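# Press a springy cord onto a drawn line using steel blocks

## Task

Shape the springy cord so that it follows the line marked on the board and pin it in place with the steel blocks. The whole cord, end to end, must touch the line and lie flat on the board, and it must stay that way once the robot lets go.

## Robot and tools

Robot: two FANUC CRX arms, left_arm and right_arm, each with a two-pad parallel gripper. Bases in the scene frame: left_arm at (-0.049, +0.426, 0) m, quat_wxyz (+1.000, 0, 0, -0.017); right_arm at (-0.053, -0.312, 0) m, quat_wxyz (+1.000, 0, 0, -0.019).

Frames. Scene frame: origin at table-top height, midway between the nominal bases; +z up, +x out over the table, left_arm on the +y side (image left/right do not follow arm names). Each arm reports its end_effector_position (m) and end_effector_quat_wxyz in its own base frame. Fixed cameras and the table use the scene frame. The gripper's fingers point along its own +z and close along its x; the reported position is the point between the pads, and fingertips extend 17.5 mm past it. A block about 10 cm from the last joint axis sticks out toward the gripper's -y. Reported poses can be off by a few centimetres, worse at long reach.

The row. Every moving command is a row of 18 numbers: left dx, dy, dz, rx, ry, rz, left gripper position, force_limit, speed, then the same nine for the right arm. Both arms always appear in the row. The six pose numbers are an offset, not a pose: they count from that arm's Hand target as it was when the action or move began, along that arm's own base axes, with rotation about the Hand target's position. Scale: 1.0 = 0.6 m or 180 degrees, range -1 to 1; rx, ry, rz form a single rotation vector. Sending the same offset twice moves the arm twice. All zeros re-requests the current Hand target. Gripper numbers are absolute settings in [-1, 1]: position +1 = 50 mm open, about -0.65 = pads touching, -1 = close until blocked (use this to grip); force_limit -1/0/+1 = about 20/102/185 N per pad (up to ~15 N more in practice); speed -1/0/+1 = 20/85/150 mm/s. Both start at +1. To leave a gripper unchanged, resend its last three numbers; 0 is a real command. A new force_limit or speed only applies after a position change of at least 0.01.

execute_actions(actions, cameras): actions is a list of actions; each action is up to 15 rows, one per 1/30 s step, and a short list repeats its last row to fill 15 steps. All rows in an action count from the action's start pose. Images come only with an empty actions list or when cameras names them (["all"], a list of names, or []).

move(target, speed, blend, blocking, cameras): target is one 18-number row or a list of up to 15 rows, every row an offset from the same starting Hand targets. The gripper travels in a straight line; speed is m/s (0.002 to 1, default 0.25; turning at twice that in rad/s), one value or one per target. blend (m) rounds corners in a list; 0 stops at each. A move is capped at 10 s and does not avoid obstacles or the other arm. The result adds a move: line with an ending such as done, off_target, moving, held or fault, plus limits (paced = pose clipped, held = steps withheld). blocking=false returns after about 0.5 s while the move continues.

wait(seconds 0 to 10): holds last commands. stop(): brakes a running move (fingers keep moving). zoom_image(camera, region [x0,y0,x1,y1] pixels, at most 504 each way) on cam_high, cam_low, cam_board, cam_left_wrist or cam_right_wrist, using the latest images. read_manual(section="licences") gives only licence text. finished_scene(scene) ends the current scene irreversibly; pass its number.

Results: Hand target (the last commanded pose after clipping; next offsets count from it), actual end-effector pose, Tool commands, Joint velocities (omitted or 'within noise' when still), Flange force along gripper x y z (noisy, includes held weight; 'no reading' near singular poses), and per gripper object_status: 0 moving, 1 blocked while opening, 2 blocked while closing (a grip), 3 reached position or pads met (likely nothing held). position_measured counts give opening ≈ (250 - count) × 0.202 mm. The controller clips each step to within 70 mm and 16 degrees of the measured pose, so grippers often stop short; send the remaining gap as an offset.

Cautions. Arms are stiff: commanding even slightly past a firm contact (e.g. pressing a block on the board) can trigger a fault stop; push gently and slowly. 150 N net external force, or contact torque at the load limits (144 N m for waist, shoulder and elbow, 36 N m for the three wrist joints), stops that arm for 10 s. A blocked arm keeps pushing until commanded back past its gripper. Keep the arms apart: contact or a gripper closing on the other arm's fingers can fail the task; a clearance check holds some commands but not all. Holding loads, stretched arms or unreachable targets heat motors (watch MOTOR HOT; overheating brakes the arm 30-60 s). Do not drop blocks or the cord, release moving parts, slam, or let anything leave the table. Loose objects may get nudged now and then; recheck with cam_board before finishing.

Each tool is called after "Request:" by a JSON object that holds its "name" and its "arguments", one argument or row to a line.

## Session

Request:
{"name": "execute_actions", "arguments": {
  "actions": []
}}

Scene clock: 0.00 s.
left_arm: end_effector_position=(+0.1403, -0.6016, +0.2532) position_measured=3 object_status=3 end_effector_quat_wxyz=(-0.434, +0.341, +0.706, -0.443) | right_arm: end_effector_position=(+0.4395, -0.1293, +0.1253) position_measured=3 object_status=3 end_effector_quat_wxyz=(-0.002, +0.902, +0.430, +0.039)
Joint positions: left_arm=[-0.77 0.653 -0.038 1.094 -1.755 1.107] | right_arm=[-0.027 0.05 -0.308 -0.043 -1.145 -0.637]
Joint velocities: within noise
Flange force (N): no reading
Hand target: left_arm +0.1403, -0.6016, +0.2532; -0.434, +0.341, +0.706, -0.443 | right_arm +0.4395, -0.1293, +0.1253; -0.002, +0.902, +0.430, +0.039
Tool commands: left_gripper/position=+1.0 left_gripper/force_limit=+1.0 left_gripper/speed=+1.0 right_gripper/position=+1.0 right_gripper/force_limit=+1.0 right_gripper/speed=+1.0

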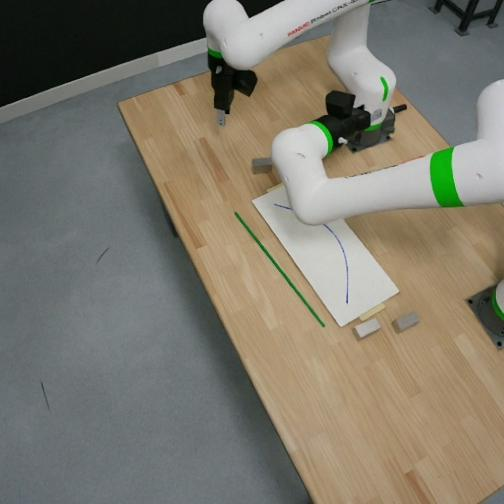

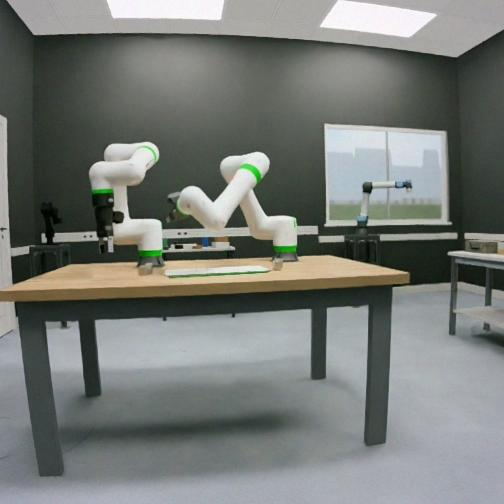

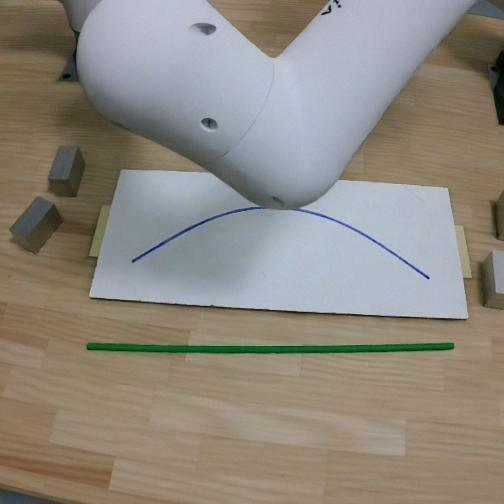

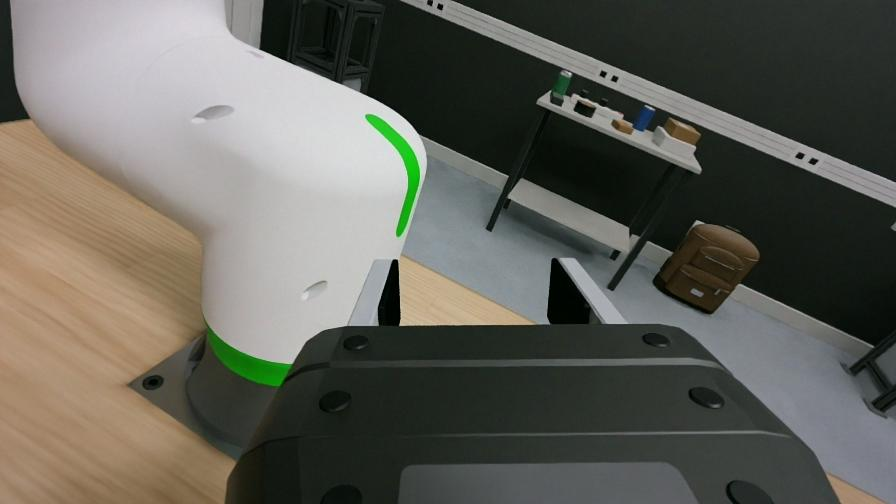

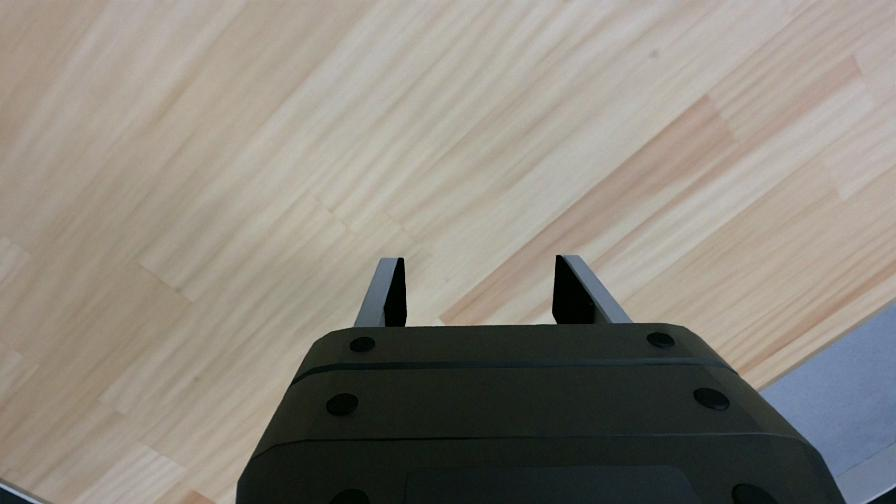

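Request:
{"name": "move", "arguments": {
  "target": [0.266,0.836,0.245,0.004,-0.433,-0.18,1,1,1,-0.233,0.38,0.458,-0.018,0.018,0.217,1,1,1],
  "speed": 0.4,
  "cameras": ["all"]
}}

Scene clock: 8.00 s.
left_arm: end_effector_position=(+0.2999, -0.1000, +0.4002) position_measured=3 object_status=3 end_effector_quat_wxyz=(+0.001, +0.707, +0.707, +0.000) | right_arm: end_effector_position=(+0.2997, +0.0987, +0.4001) position_measured=3 object_status=3 end_effector_quat_wxyz=(-0.002, +0.707, +0.708, -0.001)
Joint positions: left_arm=[0.103 -0.296 0.029 0.001 -1.896 -0.103] | right_arm=[0.739 -0.295 0.031 -0.004 -1.898 -0.738]
Flange force (N): left_arm=[5.9 -3.3 0.3] | right_arm=[2.8 -2.6 -0.7]
Hand target: left_arm +0.2999, -0.1000, +0.4002; +0.001, +0.707, +0.707, +0.000 | right_arm +0.2997, +0.0987, +0.4001; -0.002, +0.706, +0.708, -0.001
Off the commanded pose: left_arm 0.000 m, 0 deg | right_arm 0.000 m, 0 deg.
move: done

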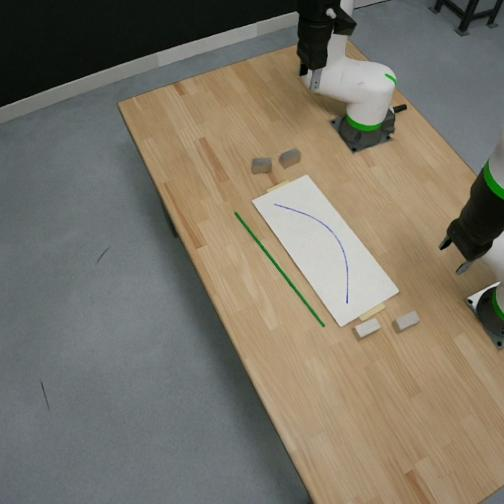

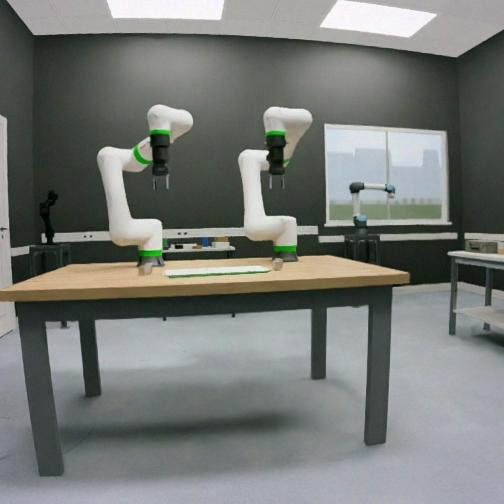

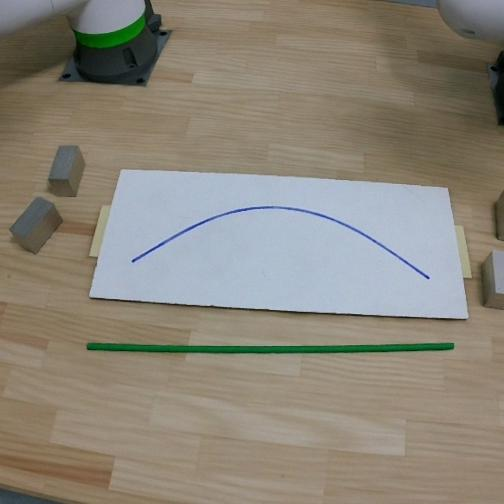

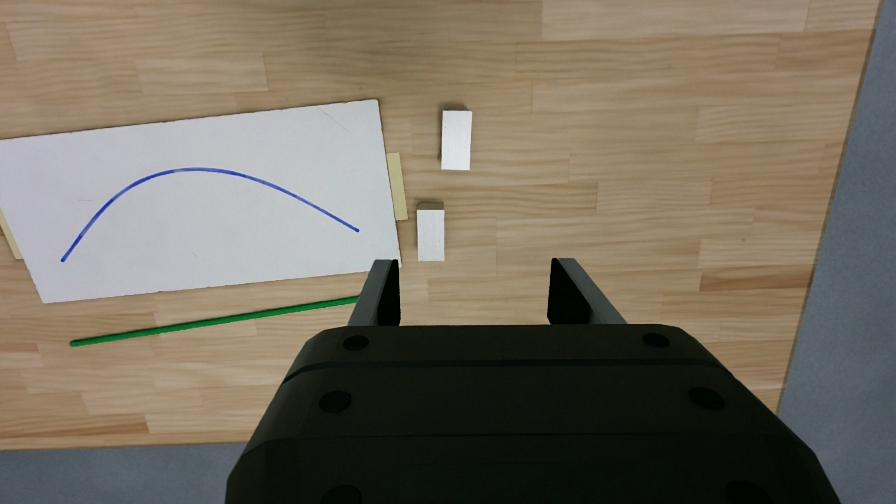

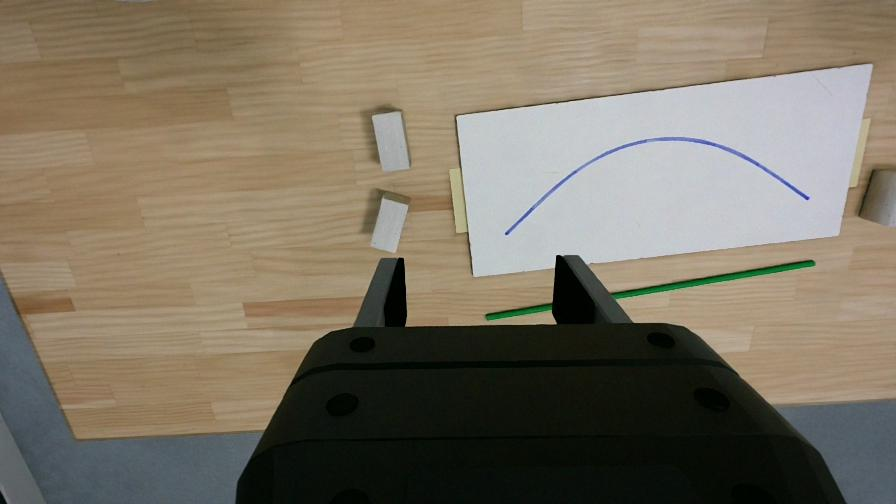

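Request:
{"name": "zoom_image", "arguments": {
  "camera": "cam_board",
  "region": [80, 160, 300, 360]
}}

Request:
{"name": "zoom_image", "arguments": {
  "camera": "cam_board",
  "region": [260, 160, 480, 360]
}}

Request:
{"name": "zoom_image", "arguments": {
  "camera": "cam_board",
  "region": [0, 130, 130, 260]
}}

Request:
{"name": "zoom_image", "arguments": {
  "camera": "cam_left_wrist",
  "region": [370, 90, 500, 290]
}}

Scaled by 2.291.

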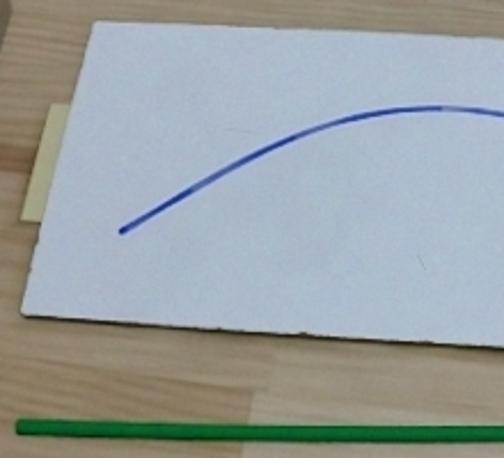

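Scaled by 2.291.

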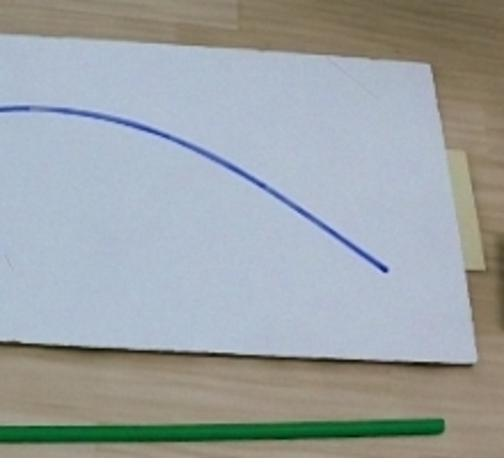

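Scaled by 3.877.

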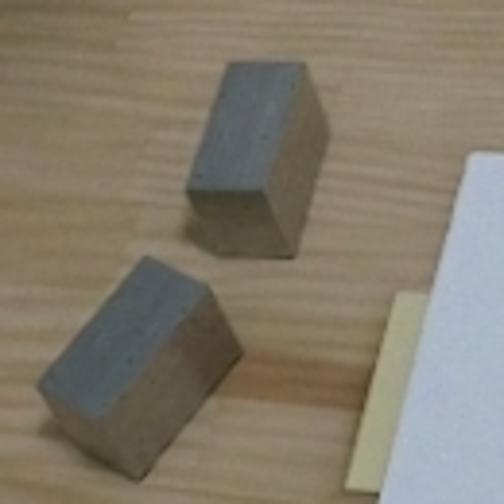

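Scaled by 2.520.

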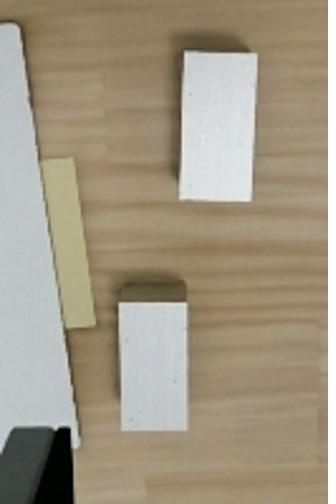

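Request:
{"name": "move", "arguments": {
  "target": [0.333,-0.29,-0.333,0,0,-0.441,1,1,1,0.345,0.25,-0.333,0,0,0.559,1,1,1],
  "speed": 0.4,
  "cameras": ["cam_board","cam_left_wrist","cam_right_wrist"]
}}

Scene clock: 20.83 s.
left_arm: end_effector_position=(+0.4997, -0.2740, +0.2004) position_measured=3 object_status=3 end_effector_quat_wxyz=(+0.000, +0.996, +0.093, -0.001) | right_arm: end_effector_position=(+0.5067, +0.2488, +0.2003) position_measured=3 object_status=3 end_effector_quat_wxyz=(-0.001, -0.093, +0.996, -0.002)
Joint positions: left_arm=[-0.271 0.321 0.182 0.001 -1.433 -1.114] | right_arm=[0.69 0.309 0.166 0.002 -1.431 1.068]
Flange force (N): left_arm=[-0.5 -3.6 -1.4] | right_arm=[1.9 1.5 -1.3]
Hand target: left_arm +0.4997, -0.2740, +0.2004; +0.000, +0.996, +0.093, -0.001 | right_arm +0.5067, +0.2487, +0.2003; -0.001, -0.093, +0.996, -0.002
Off the commanded pose: left_arm 0.000 m, 0 deg | right_arm 0.000 m, 0 deg.
move: done
Images, in order (width x height): cam_board 504x504, cam_left_wrist 896x504, cam_right_wrist 896x504.

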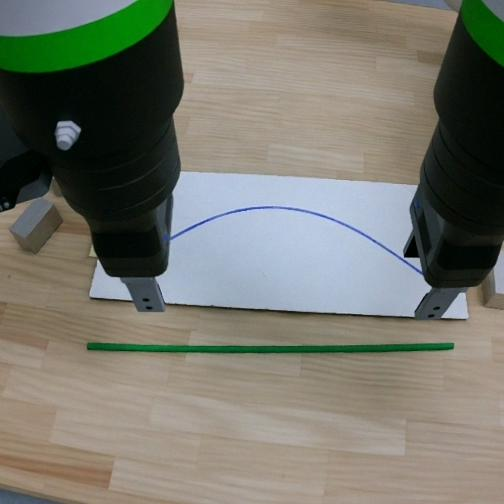

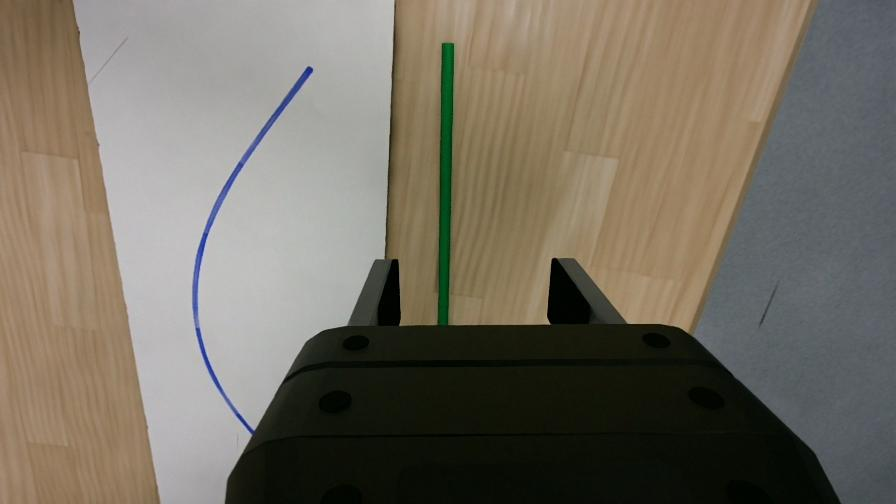

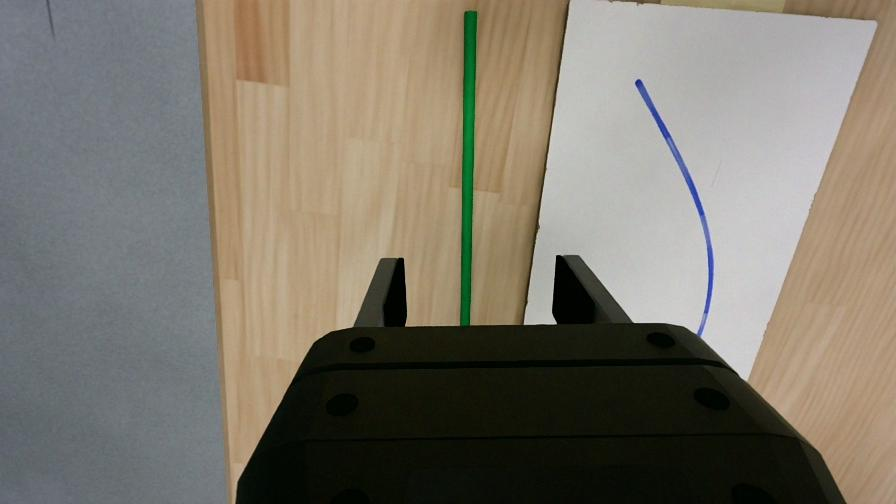

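Request:
{"name": "move", "arguments": {
  "target": [-0.0173,-0.0033,-0.25,0,0,-0.005,0.0,-0.6,-0.5,-0.0125,-0.0023,-0.25,0,0,0,0.0,-0.6,-0.5],
  "speed": 0.3,
  "cameras": ["cam_board","cam_low","cam_left_wrist","cam_right_wrist"]
}}

Scene clock: 23.33 s.
left_arm: end_effector_position=(+0.4894, -0.2760, +0.0505) position_measured=152 object_status=3 end_effector_quat_wxyz=(+0.000, +0.996, +0.085, -0.001) | right_arm: end_effector_position=(+0.4992, +0.2474, +0.0503) position_measured=152 object_status=3 end_effector_quat_wxyz=(-0.001, -0.093, +0.996, -0.002)
Joint positions: left_arm=[-0.28 0.412 -0.062 0.001 -1.099 -1.122] | right_arm=[0.697 0.403 -0.075 0.002 -1.097 1.06]
Flange force (N): left_arm=[1.8 -2.0 -1.5] | right_arm=[2.8 1.1 -2.0]
Hand target: left_arm +0.4894, -0.2760, +0.0504; +0.000, +0.996, +0.085, -0.001 | right_arm +0.4992, +0.2474, +0.0503; -0.001, -0.093, +0.996, -0.002
Off the commanded pose: left_arm 0.000 m, 0 deg | right_arm 0.000 m, 0 deg.
move: done
Images, in order (width x height): cam_low 504x504, cam_board 504x504, cam_left_wrist 896x504, cam_right_wrist 896x504.

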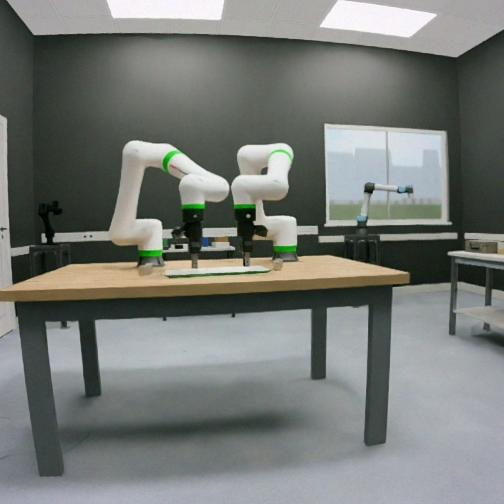

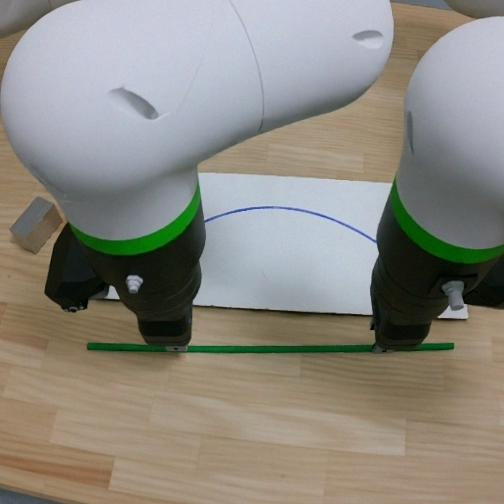

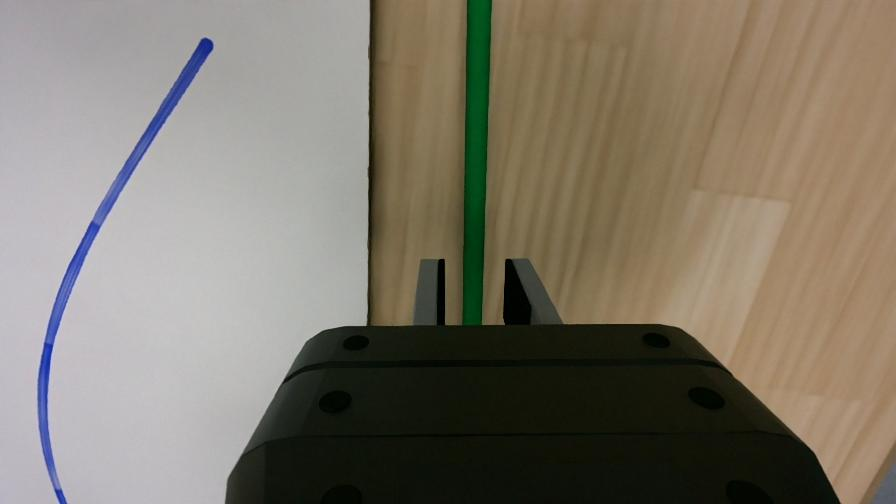

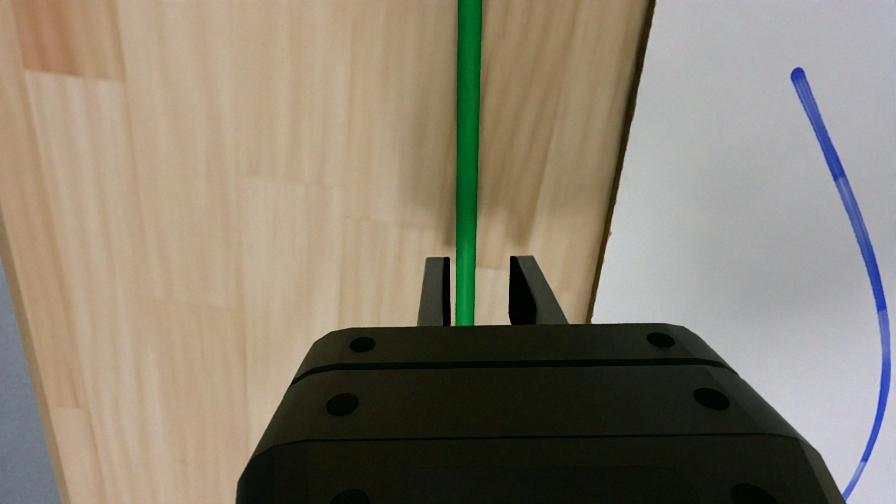

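Request:
{"name": "move", "arguments": {
  "target": [
    [0,0,-0.0475,0,0,0,0,-0.6,-0.5,0,0,-0.0475,0,0,0,0,-0.6,-0.5],
    [0,0,-0.0475,0,0,0,-1,-0.6,-0.7,0,0,-0.0475,0,0,0,-1,-0.6,-0.7],
    [0,0,0,0,0,0,-1,-0.6,-0.7,0,0,0,0,0,0,-1,-0.6,-0.7]
  ],
  "speed": 0.1,
  "cameras": ["cam_board","cam_right_wrist"]
}}

Scene clock: 27.87 s.
left_arm: end_effector_position=(+0.4893, -0.2760, +0.0504) position_measured=216 object_status=2 end_effector_quat_wxyz=(+0.000, +0.996, +0.085, -0.001) | right_arm: end_effector_position=(+0.4992, +0.2473, +0.0502) position_measured=221 object_status=2 end_effector_quat_wxyz=(-0.001, -0.093, +0.996, -0.002)
Joint positions: left_arm=[-0.28 0.412 -0.062 0.001 -1.099 -1.122] | right_arm=[0.697 0.403 -0.075 0.002 -1.096 1.06]
Flange force (N): left_arm=[-1.1 -3.9 -1.5] | right_arm=[3.0 1.3 -2.2]
Hand target: left_arm +0.4894, -0.2760, +0.0504; +0.000, +0.996, +0.085, -0.001 | right_arm +0.4992, +0.2474, +0.0503; -0.001, -0.093, +0.996, -0.002
Off the commanded pose: left_arm 0.000 m, 0 deg | right_arm 0.000 m, 0 deg.
move: done
Images, in order (width x height): cam_board 504x504, cam_right_wrist 896x504.

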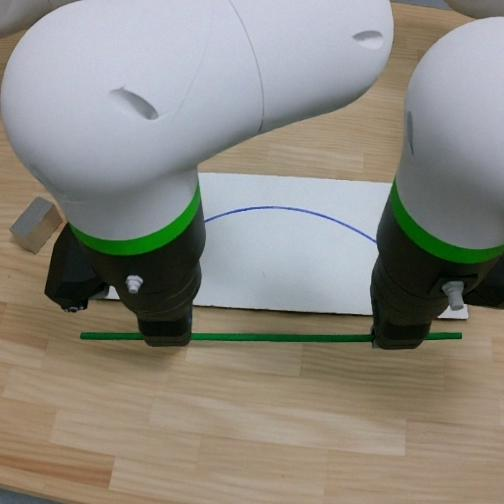

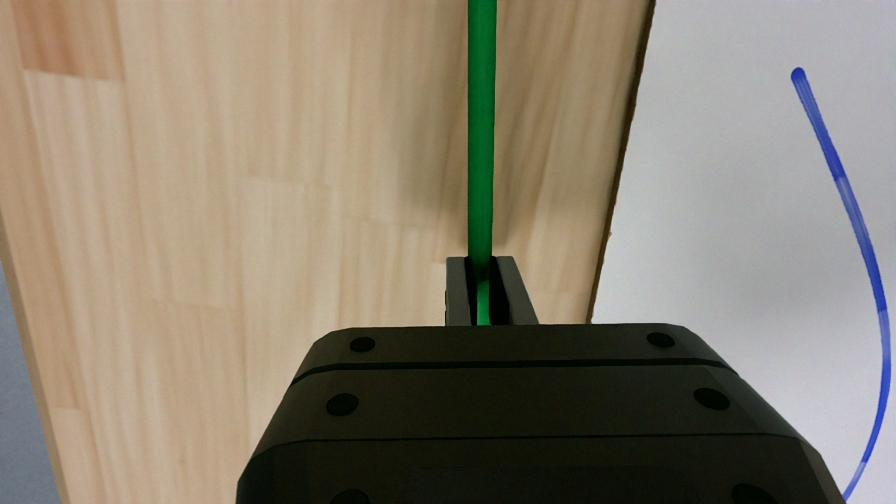

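Request:
{"name": "move", "arguments": {
  "target": [
    [-0.314,-0.0238,0,0,0,-0.02,-1,-0.6,-0.7,-0.339,-0.028,0,0,0,-0.02,-1,-0.6,-0.7],
    [-0.314,-0.0238,-0.036,0,0,-0.02,-1,-0.6,-0.7,-0.339,-0.028,-0.036,0,0,-0.02,-1,-0.6,-0.7]
  ],
  "speed": [0.2,0.06],
  "cameras": ["cam_board","cam_left_wrist","cam_right_wrist"]
}}

Scene clock: 30.70 s.
left_arm: end_effector_position=(+0.3010, -0.2903, +0.0288) position_measured=216 object_status=2 end_effector_quat_wxyz=(+0.000, +0.999, +0.054, -0.001) | right_arm: end_effector_position=(+0.2958, +0.2306, +0.0287) position_measured=221 object_status=2 end_effector_quat_wxyz=(-0.001, -0.062, +0.998, -0.002)
Joint positions: left_arm=[-0.45 0.115 -0.503 0.001 -0.954 -1.014] | right_arm=[1.017 0.011 -0.615 0.001 -0.949 0.678]
Flange force (N): left_arm=[1.8 -8.8 -2.2] | right_arm=[2.8 -3.1 -1.2]
Hand target: left_arm +0.3010, -0.2903, +0.0288; +0.000, +0.999, +0.053, -0.001 | right_arm +0.2958, +0.2306, +0.0287; -0.001, -0.062, +0.998, -0.002
Off the commanded pose: left_arm 0.000 m, 0 deg | right_arm 0.000 m, 0 deg.
move: done
Images, in order (width x height): cam_board 504x504, cam_left_wrist 896x504, cam_right_wrist 896x504.

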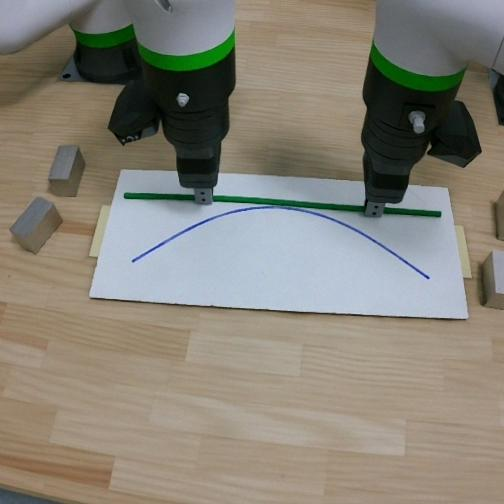

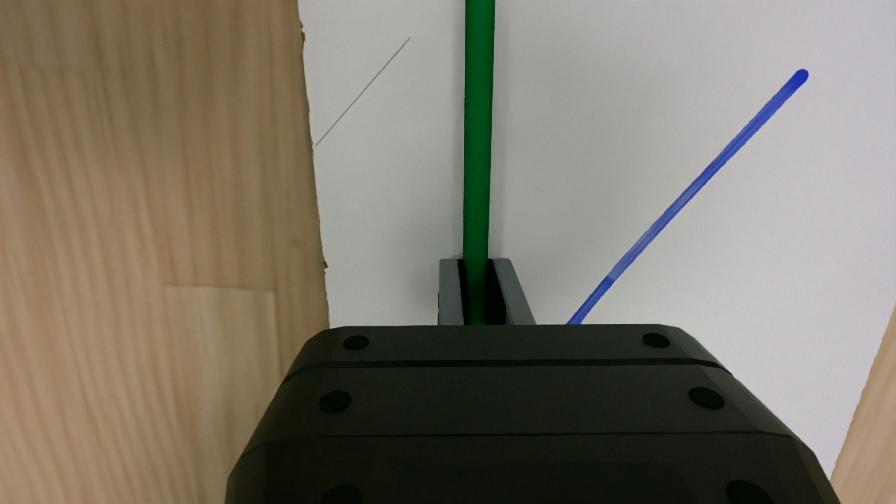

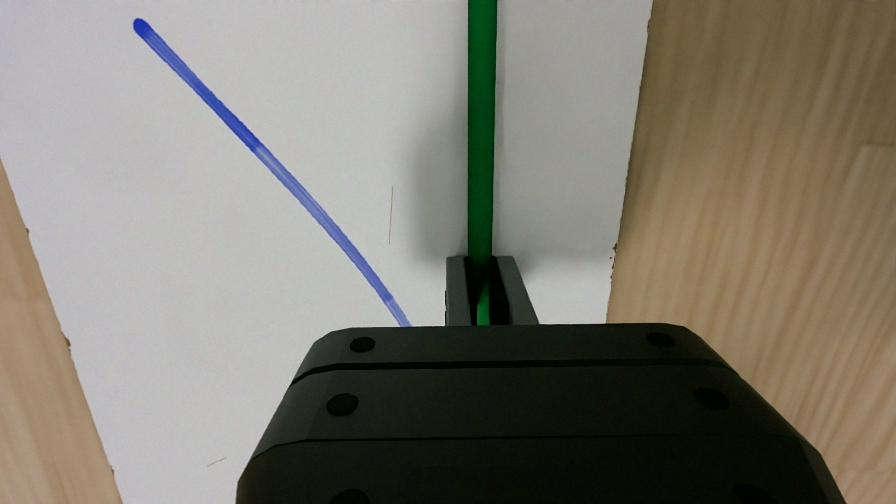

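Request:
{"name": "move", "arguments": {
  "target": [
    [0,0,-0.003,0,0,0,-1,-0.6,-0.7,0,0,-0.003,0,0,0,-1,-0.6,-0.7],
    [0,0,-0.003,0,0,0,0,-0.6,-0.7,0,0,-0.003,0,0,0,0,-0.6,-0.7],
    [0,0,0.2,0,0,0,0,-0.6,-0.7,0,0,0.2,0,0,0,0,-0.6,-0.7],
    [0.154,0.269,0.25,0,0,0.466,1,-0.6,-0.5,0.144,-0.34,0.25,0,0,-0.633,1,-0.6,-0.5]
  ],
  "speed": [0.05,0.05,0.15,0.4],
  "cameras": ["cam_board","cam_left_wrist","cam_right_wrist"]
}}

Scene clock: 38.57 s.
left_arm: end_effector_position=(+0.3934, -0.1289, +0.1788) position_measured=3 object_status=0 end_effector_quat_wxyz=(+0.001, +0.707, +0.707, +0.000) | right_arm: end_effector_position=(+0.3822, +0.0266, +0.1787) position_measured=3 object_status=0 end_effector_quat_wxyz=(-0.002, +0.803, +0.596, +0.000)
Joint positions: left_arm=[0.004 -0.062 -0.299 0.001 -1.333 -0.004] | right_arm=[0.412 -0.141 -0.369 -0.004 -1.344 -0.705]
Flange force (N): left_arm=[4.3 -2.5 -1.4] | right_arm=[1.5 -2.3 -1.1]
Hand target: left_arm +0.3934, -0.1289, +0.1788; +0.001, +0.707, +0.707, +0.000 | right_arm +0.3822, +0.0266, +0.1787; -0.002, +0.803, +0.596, +0.000
Off the commanded pose: left_arm 0.000 m, 0 deg | right_arm 0.000 m, 0 deg.
move: done
Images, in order (width x height): cam_board 504x504, cam_left_wrist 896x504, cam_right_wrist 896x504.

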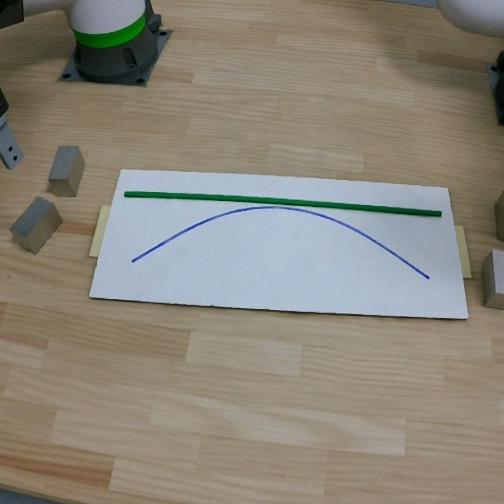

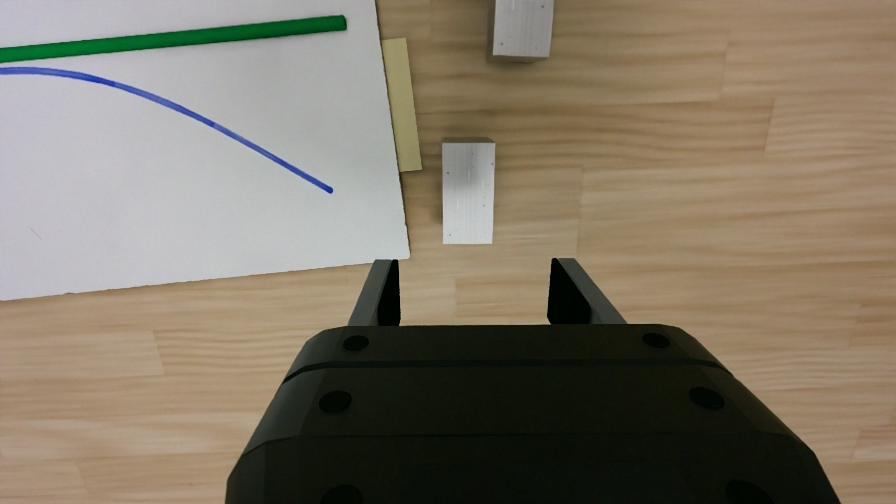

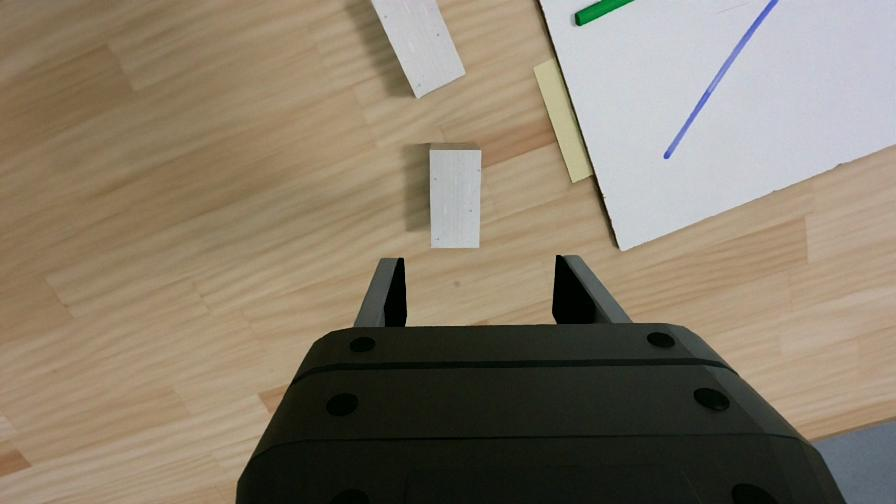

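Request:
{"name": "move", "arguments": {
  "target": [
    [-0.0067,0.005,-0.2547,0,0,0,1,-0.6,-0.5,0.0005,-0.004,-0.2547,0,0,0,1,-0.6,-0.5],
    [-0.0067,0.005,-0.2547,0,0,0,-1,-0.6,-0.5,0.0005,-0.004,-0.2547,0,0,0,-1,-0.6,-0.5],
    [-0.0067,0.005,-0.1,0,0,0,-1,-0.6,-0.5,0.0005,-0.004,-0.1,0,0,0,-1,-0.6,-0.5],
    [-0.0657,-0.387,-0.1,0,0,-0.039,-1,-0.6,-0.5,0.0005,-0.004,-0.1,0,0,0,-1,-0.6,-0.5],
    [-0.0657,-0.387,-0.2147,0,0,-0.039,-1,-0.6,-0.5,0.0005,-0.004,-0.1,0,0,0,-1,-0.6,-0.5]
  ],
  "speed": [0.15,0.1,0.15,0.3,0.15],
  "cameras": ["cam_board","cam_left_wrist","cam_right_wrist"]
}}

Scene clock: 46.50 s.
left_arm: end_effector_position=(+0.3540, -0.3611, +0.0500) position_measured=103 object_status=2 end_effector_quat_wxyz=(+0.001, +0.749, +0.663, +0.000) | right_arm: end_effector_position=(+0.3825, +0.0242, +0.1187) position_measured=103 object_status=2 end_effector_quat_wxyz=(-0.002, +0.803, +0.596, +0.000)
Joint positions: left_arm=[-0.535 0.285 -0.236 0.001 -1.049 0.412] | right_arm=[0.406 -0.092 -0.472 -0.004 -1.192 -0.698]
Flange force (N): left_arm=[3.8 0.1 2.5] | right_arm=[2.2 -3.0 4.0]
Hand target: left_arm +0.3539, -0.3611, +0.0500; +0.001, +0.749, +0.663, +0.000 | right_arm +0.3825, +0.0242, +0.1187; -0.002, +0.803, +0.596, +0.000
Off the commanded pose: left_arm 0.000 m, 0 deg | right_arm 0.000 m, 0 deg.
move: done
Images, in order (width x height): cam_board 504x504, cam_left_wrist 896x504, cam_right_wrist 896x504.

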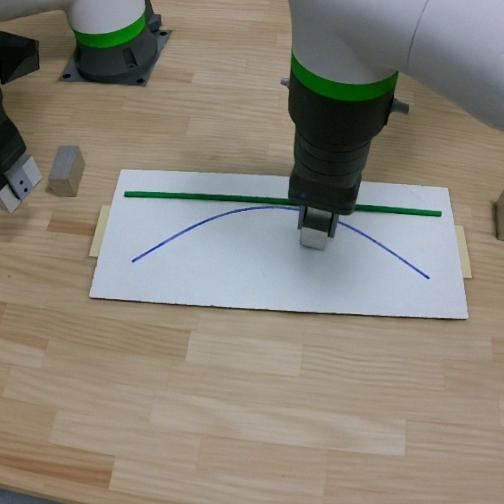

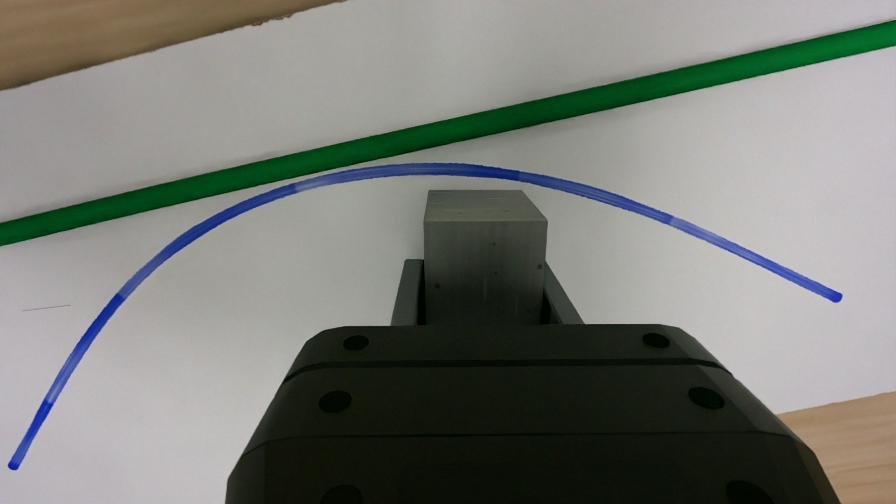

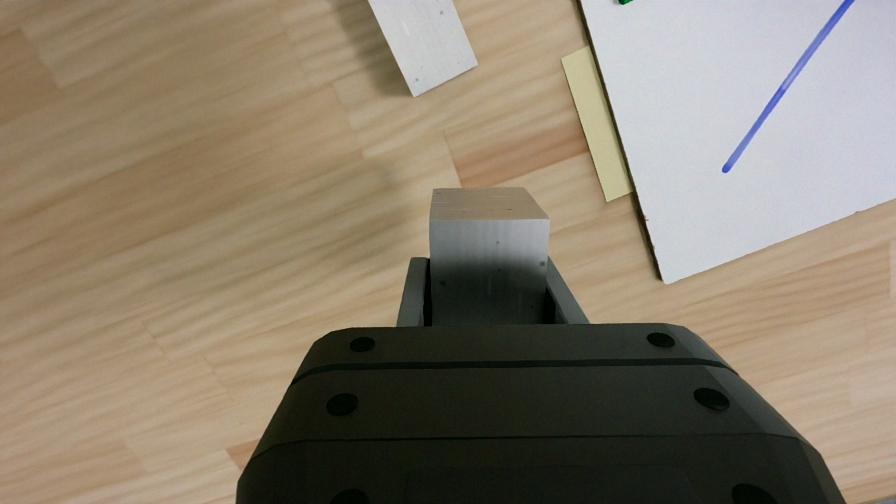

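Request:
{"name": "move", "arguments": {
  "target": [-0.0025,0.0003,-0.0317,0,0,0,-1,-0.6,-0.5,0,0,0,0,0,0,-1,-0.6,-0.5],
  "speed": 0.05
}}

Request:
{"name": "move", "arguments": {
  "target": [0,0,-0.00167,0,0,0,-1,-0.6,-0.5,0,0,0,0,0,0,-1,-0.6,-0.5],
  "speed": 0.02,
  "cameras": ["cam_left_wrist"]
}}

Scene clock: 49.37 s.
left_arm: end_effector_position=(+0.3525, -0.3609, +0.0311) position_measured=103 object_status=2 end_effector_quat_wxyz=(+0.001, +0.749, +0.663, +0.000) | right_arm: end_effector_position=(+0.3825, +0.0242, +0.1187) position_measured=103 object_status=2 end_effector_quat_wxyz=(-0.002, +0.803, +0.596, +0.000)
Joint positions: left_arm=[-0.536 0.307 -0.258 0.001 -1.004 0.413] | right_arm=[0.406 -0.092 -0.472 -0.004 -1.192 -0.698]
Flange force (N): left_arm=[39.7 -13.3 -95.9] | right_arm=[2.2 -2.7 3.8]
Hand target: left_arm +0.3524, -0.3609, +0.0310; +0.001, +0.749, +0.663, +0.000 | right_arm +0.3825, +0.0242, +0.1187; -0.002, +0.803, +0.596, +0.000
Off the commanded pose: left_arm 0.000 m, 0 deg | right_arm 0.000 m, 0 deg.
move: done

Scene clock: 50.07 s.
left_arm: end_effector_position=(+0.3524, -0.3609, +0.0300) position_measured=103 object_status=2 end_effector_quat_wxyz=(+0.001, +0.749, +0.663, +0.000) | right_arm: end_effector_position=(+0.3825, +0.0242, +0.1187) position_measured=103 object_status=2 end_effector_quat_wxyz=(-0.002, +0.803, +0.596, +0.000)
Joint positions: left_arm=[-0.536 0.309 -0.259 0.001 -1.002 0.413] | right_arm=[0.406 -0.092 -0.472 -0.004 -1.192 -0.698]
Flange force (N): left_arm=[40.4 -6.6 -100.4] | right_arm=[2.3 -2.0 4.2]
Hand target: left_arm +0.3524, -0.3609, +0.0300; +0.001, +0.749, +0.663, +0.000 | right_arm +0.3825, +0.0242, +0.1187; -0.002, +0.803, +0.596, +0.000
Off the commanded pose: left_arm 0.000 m, 0 deg | right_arm 0.000 m, 0 deg.
move: done
Images, in order (width x height): cam_left_wrist 896x504.

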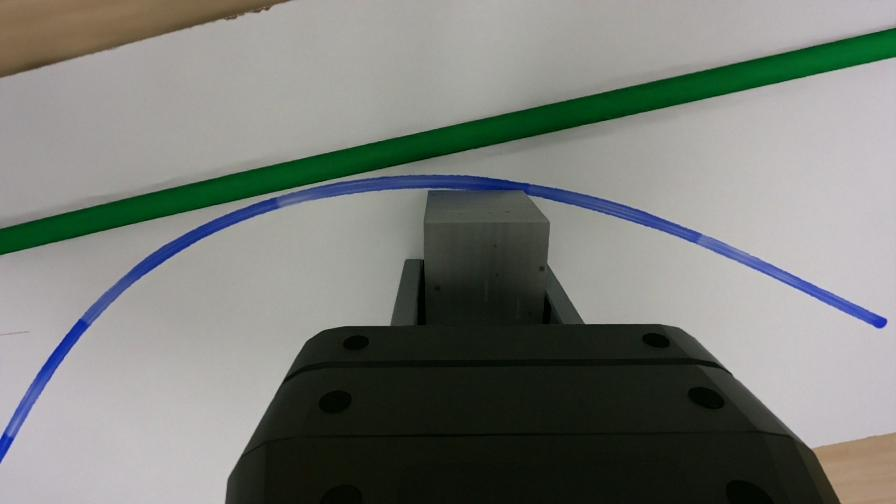

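Request:
{"name": "move", "arguments": {
  "target": [
    [0,0,0.0025,0,0,0,-1,-0.6,-0.5,0,0,0,0,0,0,-1,-0.6,-0.5],
    [0,0,0.0025,0,0,0,0.8,-0.6,-0.5,0,0,0,0,0,0,-1,-0.6,-0.5],
    [0,0,0.2,0,0,0,0.8,-0.6,-0.5,0,0,0,0,0,0,-1,-0.6,-0.5],
    [-0.114,0.4365,0.2,0,0,0.039,1,-0.6,-0.5,-0.084,0.453,0,0,0,0.204,-1,-0.6,-0.5],
    [-0.114,0.4365,0.2,0,0,0.039,1,-0.6,-0.5,-0.084,0.453,-0.1145,0,0,0.204,-1,-0.6,-0.5]
  ],
  "speed": [0.03,0.05,0.15,0.3,0.15],
  "cameras": ["cam_board","cam_left_wrist","cam_right_wrist"]
}}

Scene clock: 56.97 s.
left_arm: end_effector_position=(+0.2840, -0.0990, +0.1500) position_measured=3 object_status=3 end_effector_quat_wxyz=(+0.001, +0.707, +0.707, +0.000) | right_arm: end_effector_position=(+0.3320, +0.2960, +0.0500) position_measured=103 object_status=2 end_effector_quat_wxyz=(-0.002, +0.574, +0.819, -0.001)
Joint positions: left_arm=[0.113 -0.365 -0.609 0.001 -1.327 -0.113] | right_arm=[1.022 0.148 -0.404 -0.004 -1.02 -0.672]
Flange force (N): left_arm=[6.7 -3.8 -2.0] | right_arm=[1.5 -2.0 3.8]
Hand target: left_arm +0.2840, -0.0990, +0.1500; +0.001, +0.707, +0.707, +0.000 | right_arm +0.3321, +0.2960, +0.0500; -0.002, +0.574, +0.819, -0.001
Off the commanded pose: left_arm 0.000 m, 0 deg | right_arm 0.000 m, 0 deg.
move: done
Images, in order (width x height): cam_board 504x504, cam_left_wrist 896x504, cam_right_wrist 896x504.

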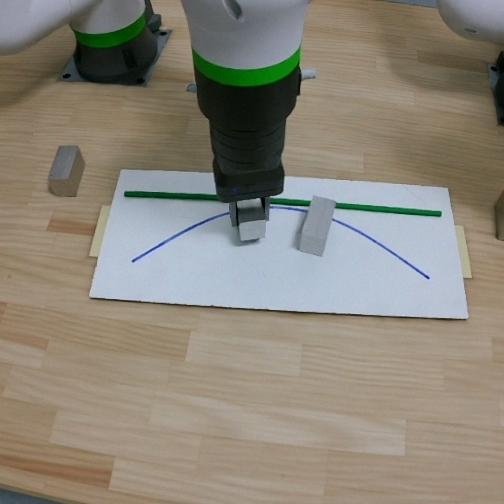

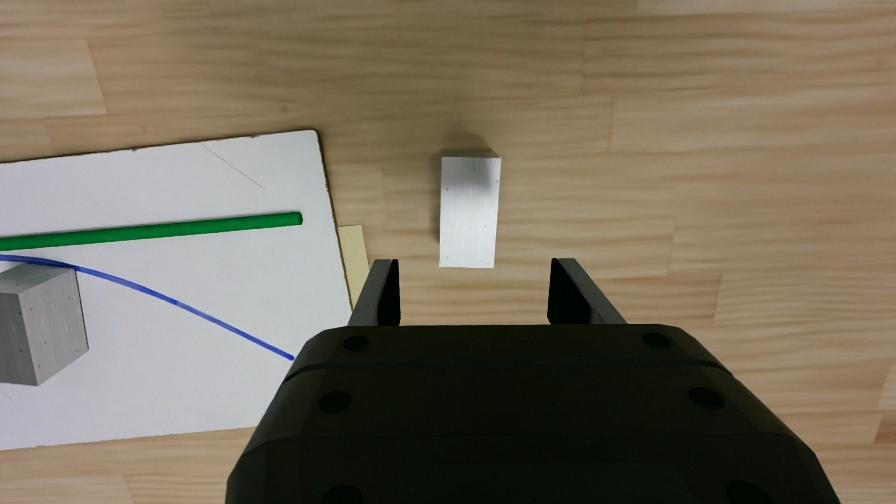

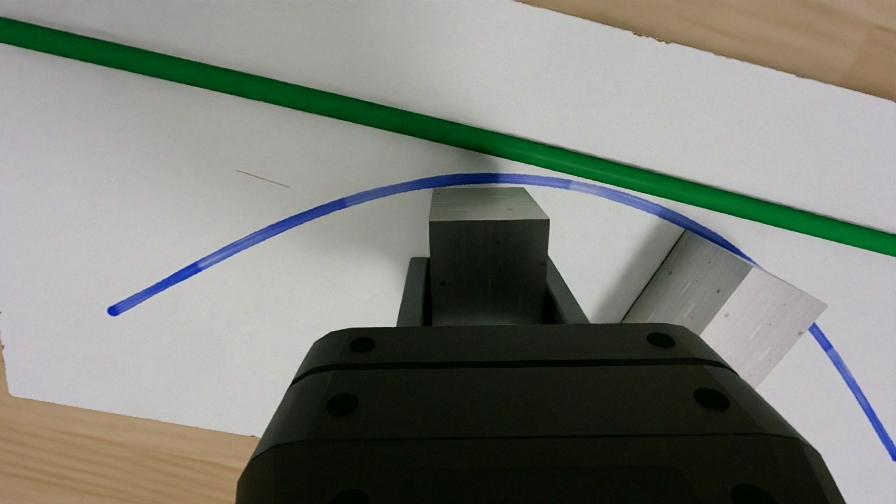

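Request:
{"name": "move", "arguments": {
  "target": [
    [0,0.005,-0.1,0,0,0,1,-0.6,-0.5,0.0075,0.0027,-0.03,0,0,0,-1,-0.6,-0.5],
    [0,0.005,-0.2067,0,0,0,1,-0.6,-0.5,0.0075,0.0027,-0.03,0,0,0,-1,-0.6,-0.5],
    [0,0.005,-0.2067,0,0,0,-1,-0.6,-0.5,0.0075,0.0027,-0.03,0,0,0,-1,-0.6,-0.5]
  ],
  "speed": [0.06,0.1,0.1],
  "cameras": ["cam_right_wrist"]
}}

Scene clock: 61.10 s.
left_arm: end_effector_position=(+0.2840, -0.0960, +0.0259) position_measured=103 object_status=2 end_effector_quat_wxyz=(+0.001, +0.707, +0.707, +0.000) | right_arm: end_effector_position=(+0.3366, +0.2976, +0.0320) position_measured=103 object_status=2 end_effector_quat_wxyz=(-0.002, +0.574, +0.819, -0.001)
Joint positions: left_arm=[0.124 -0.203 -0.813 0.002 -0.961 -0.125] | right_arm=[1.015 0.184 -0.411 -0.005 -0.977 -0.665]
Flange force (N): left_arm=[6.9 -3.4 -1.5] | right_arm=[1.0 -13.2 -20.6]
Hand target: left_arm +0.2840, -0.0960, +0.0260; +0.001, +0.707, +0.707, +0.000 | right_arm +0.3366, +0.2976, +0.0320; -0.002, +0.574, +0.819, -0.001
Off the commanded pose: left_arm 0.000 m, 0 deg | right_arm 0.000 m, 0 deg.
move: done
Images, in order (width x height): cam_right_wrist 896x504.

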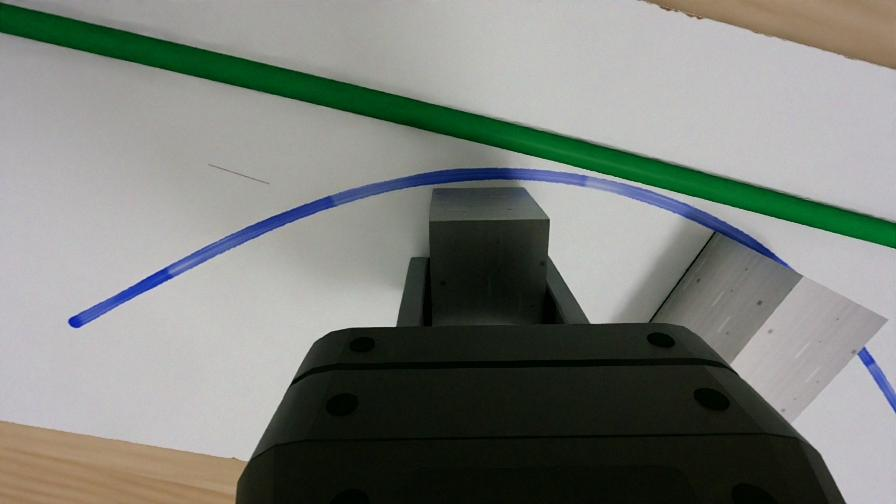

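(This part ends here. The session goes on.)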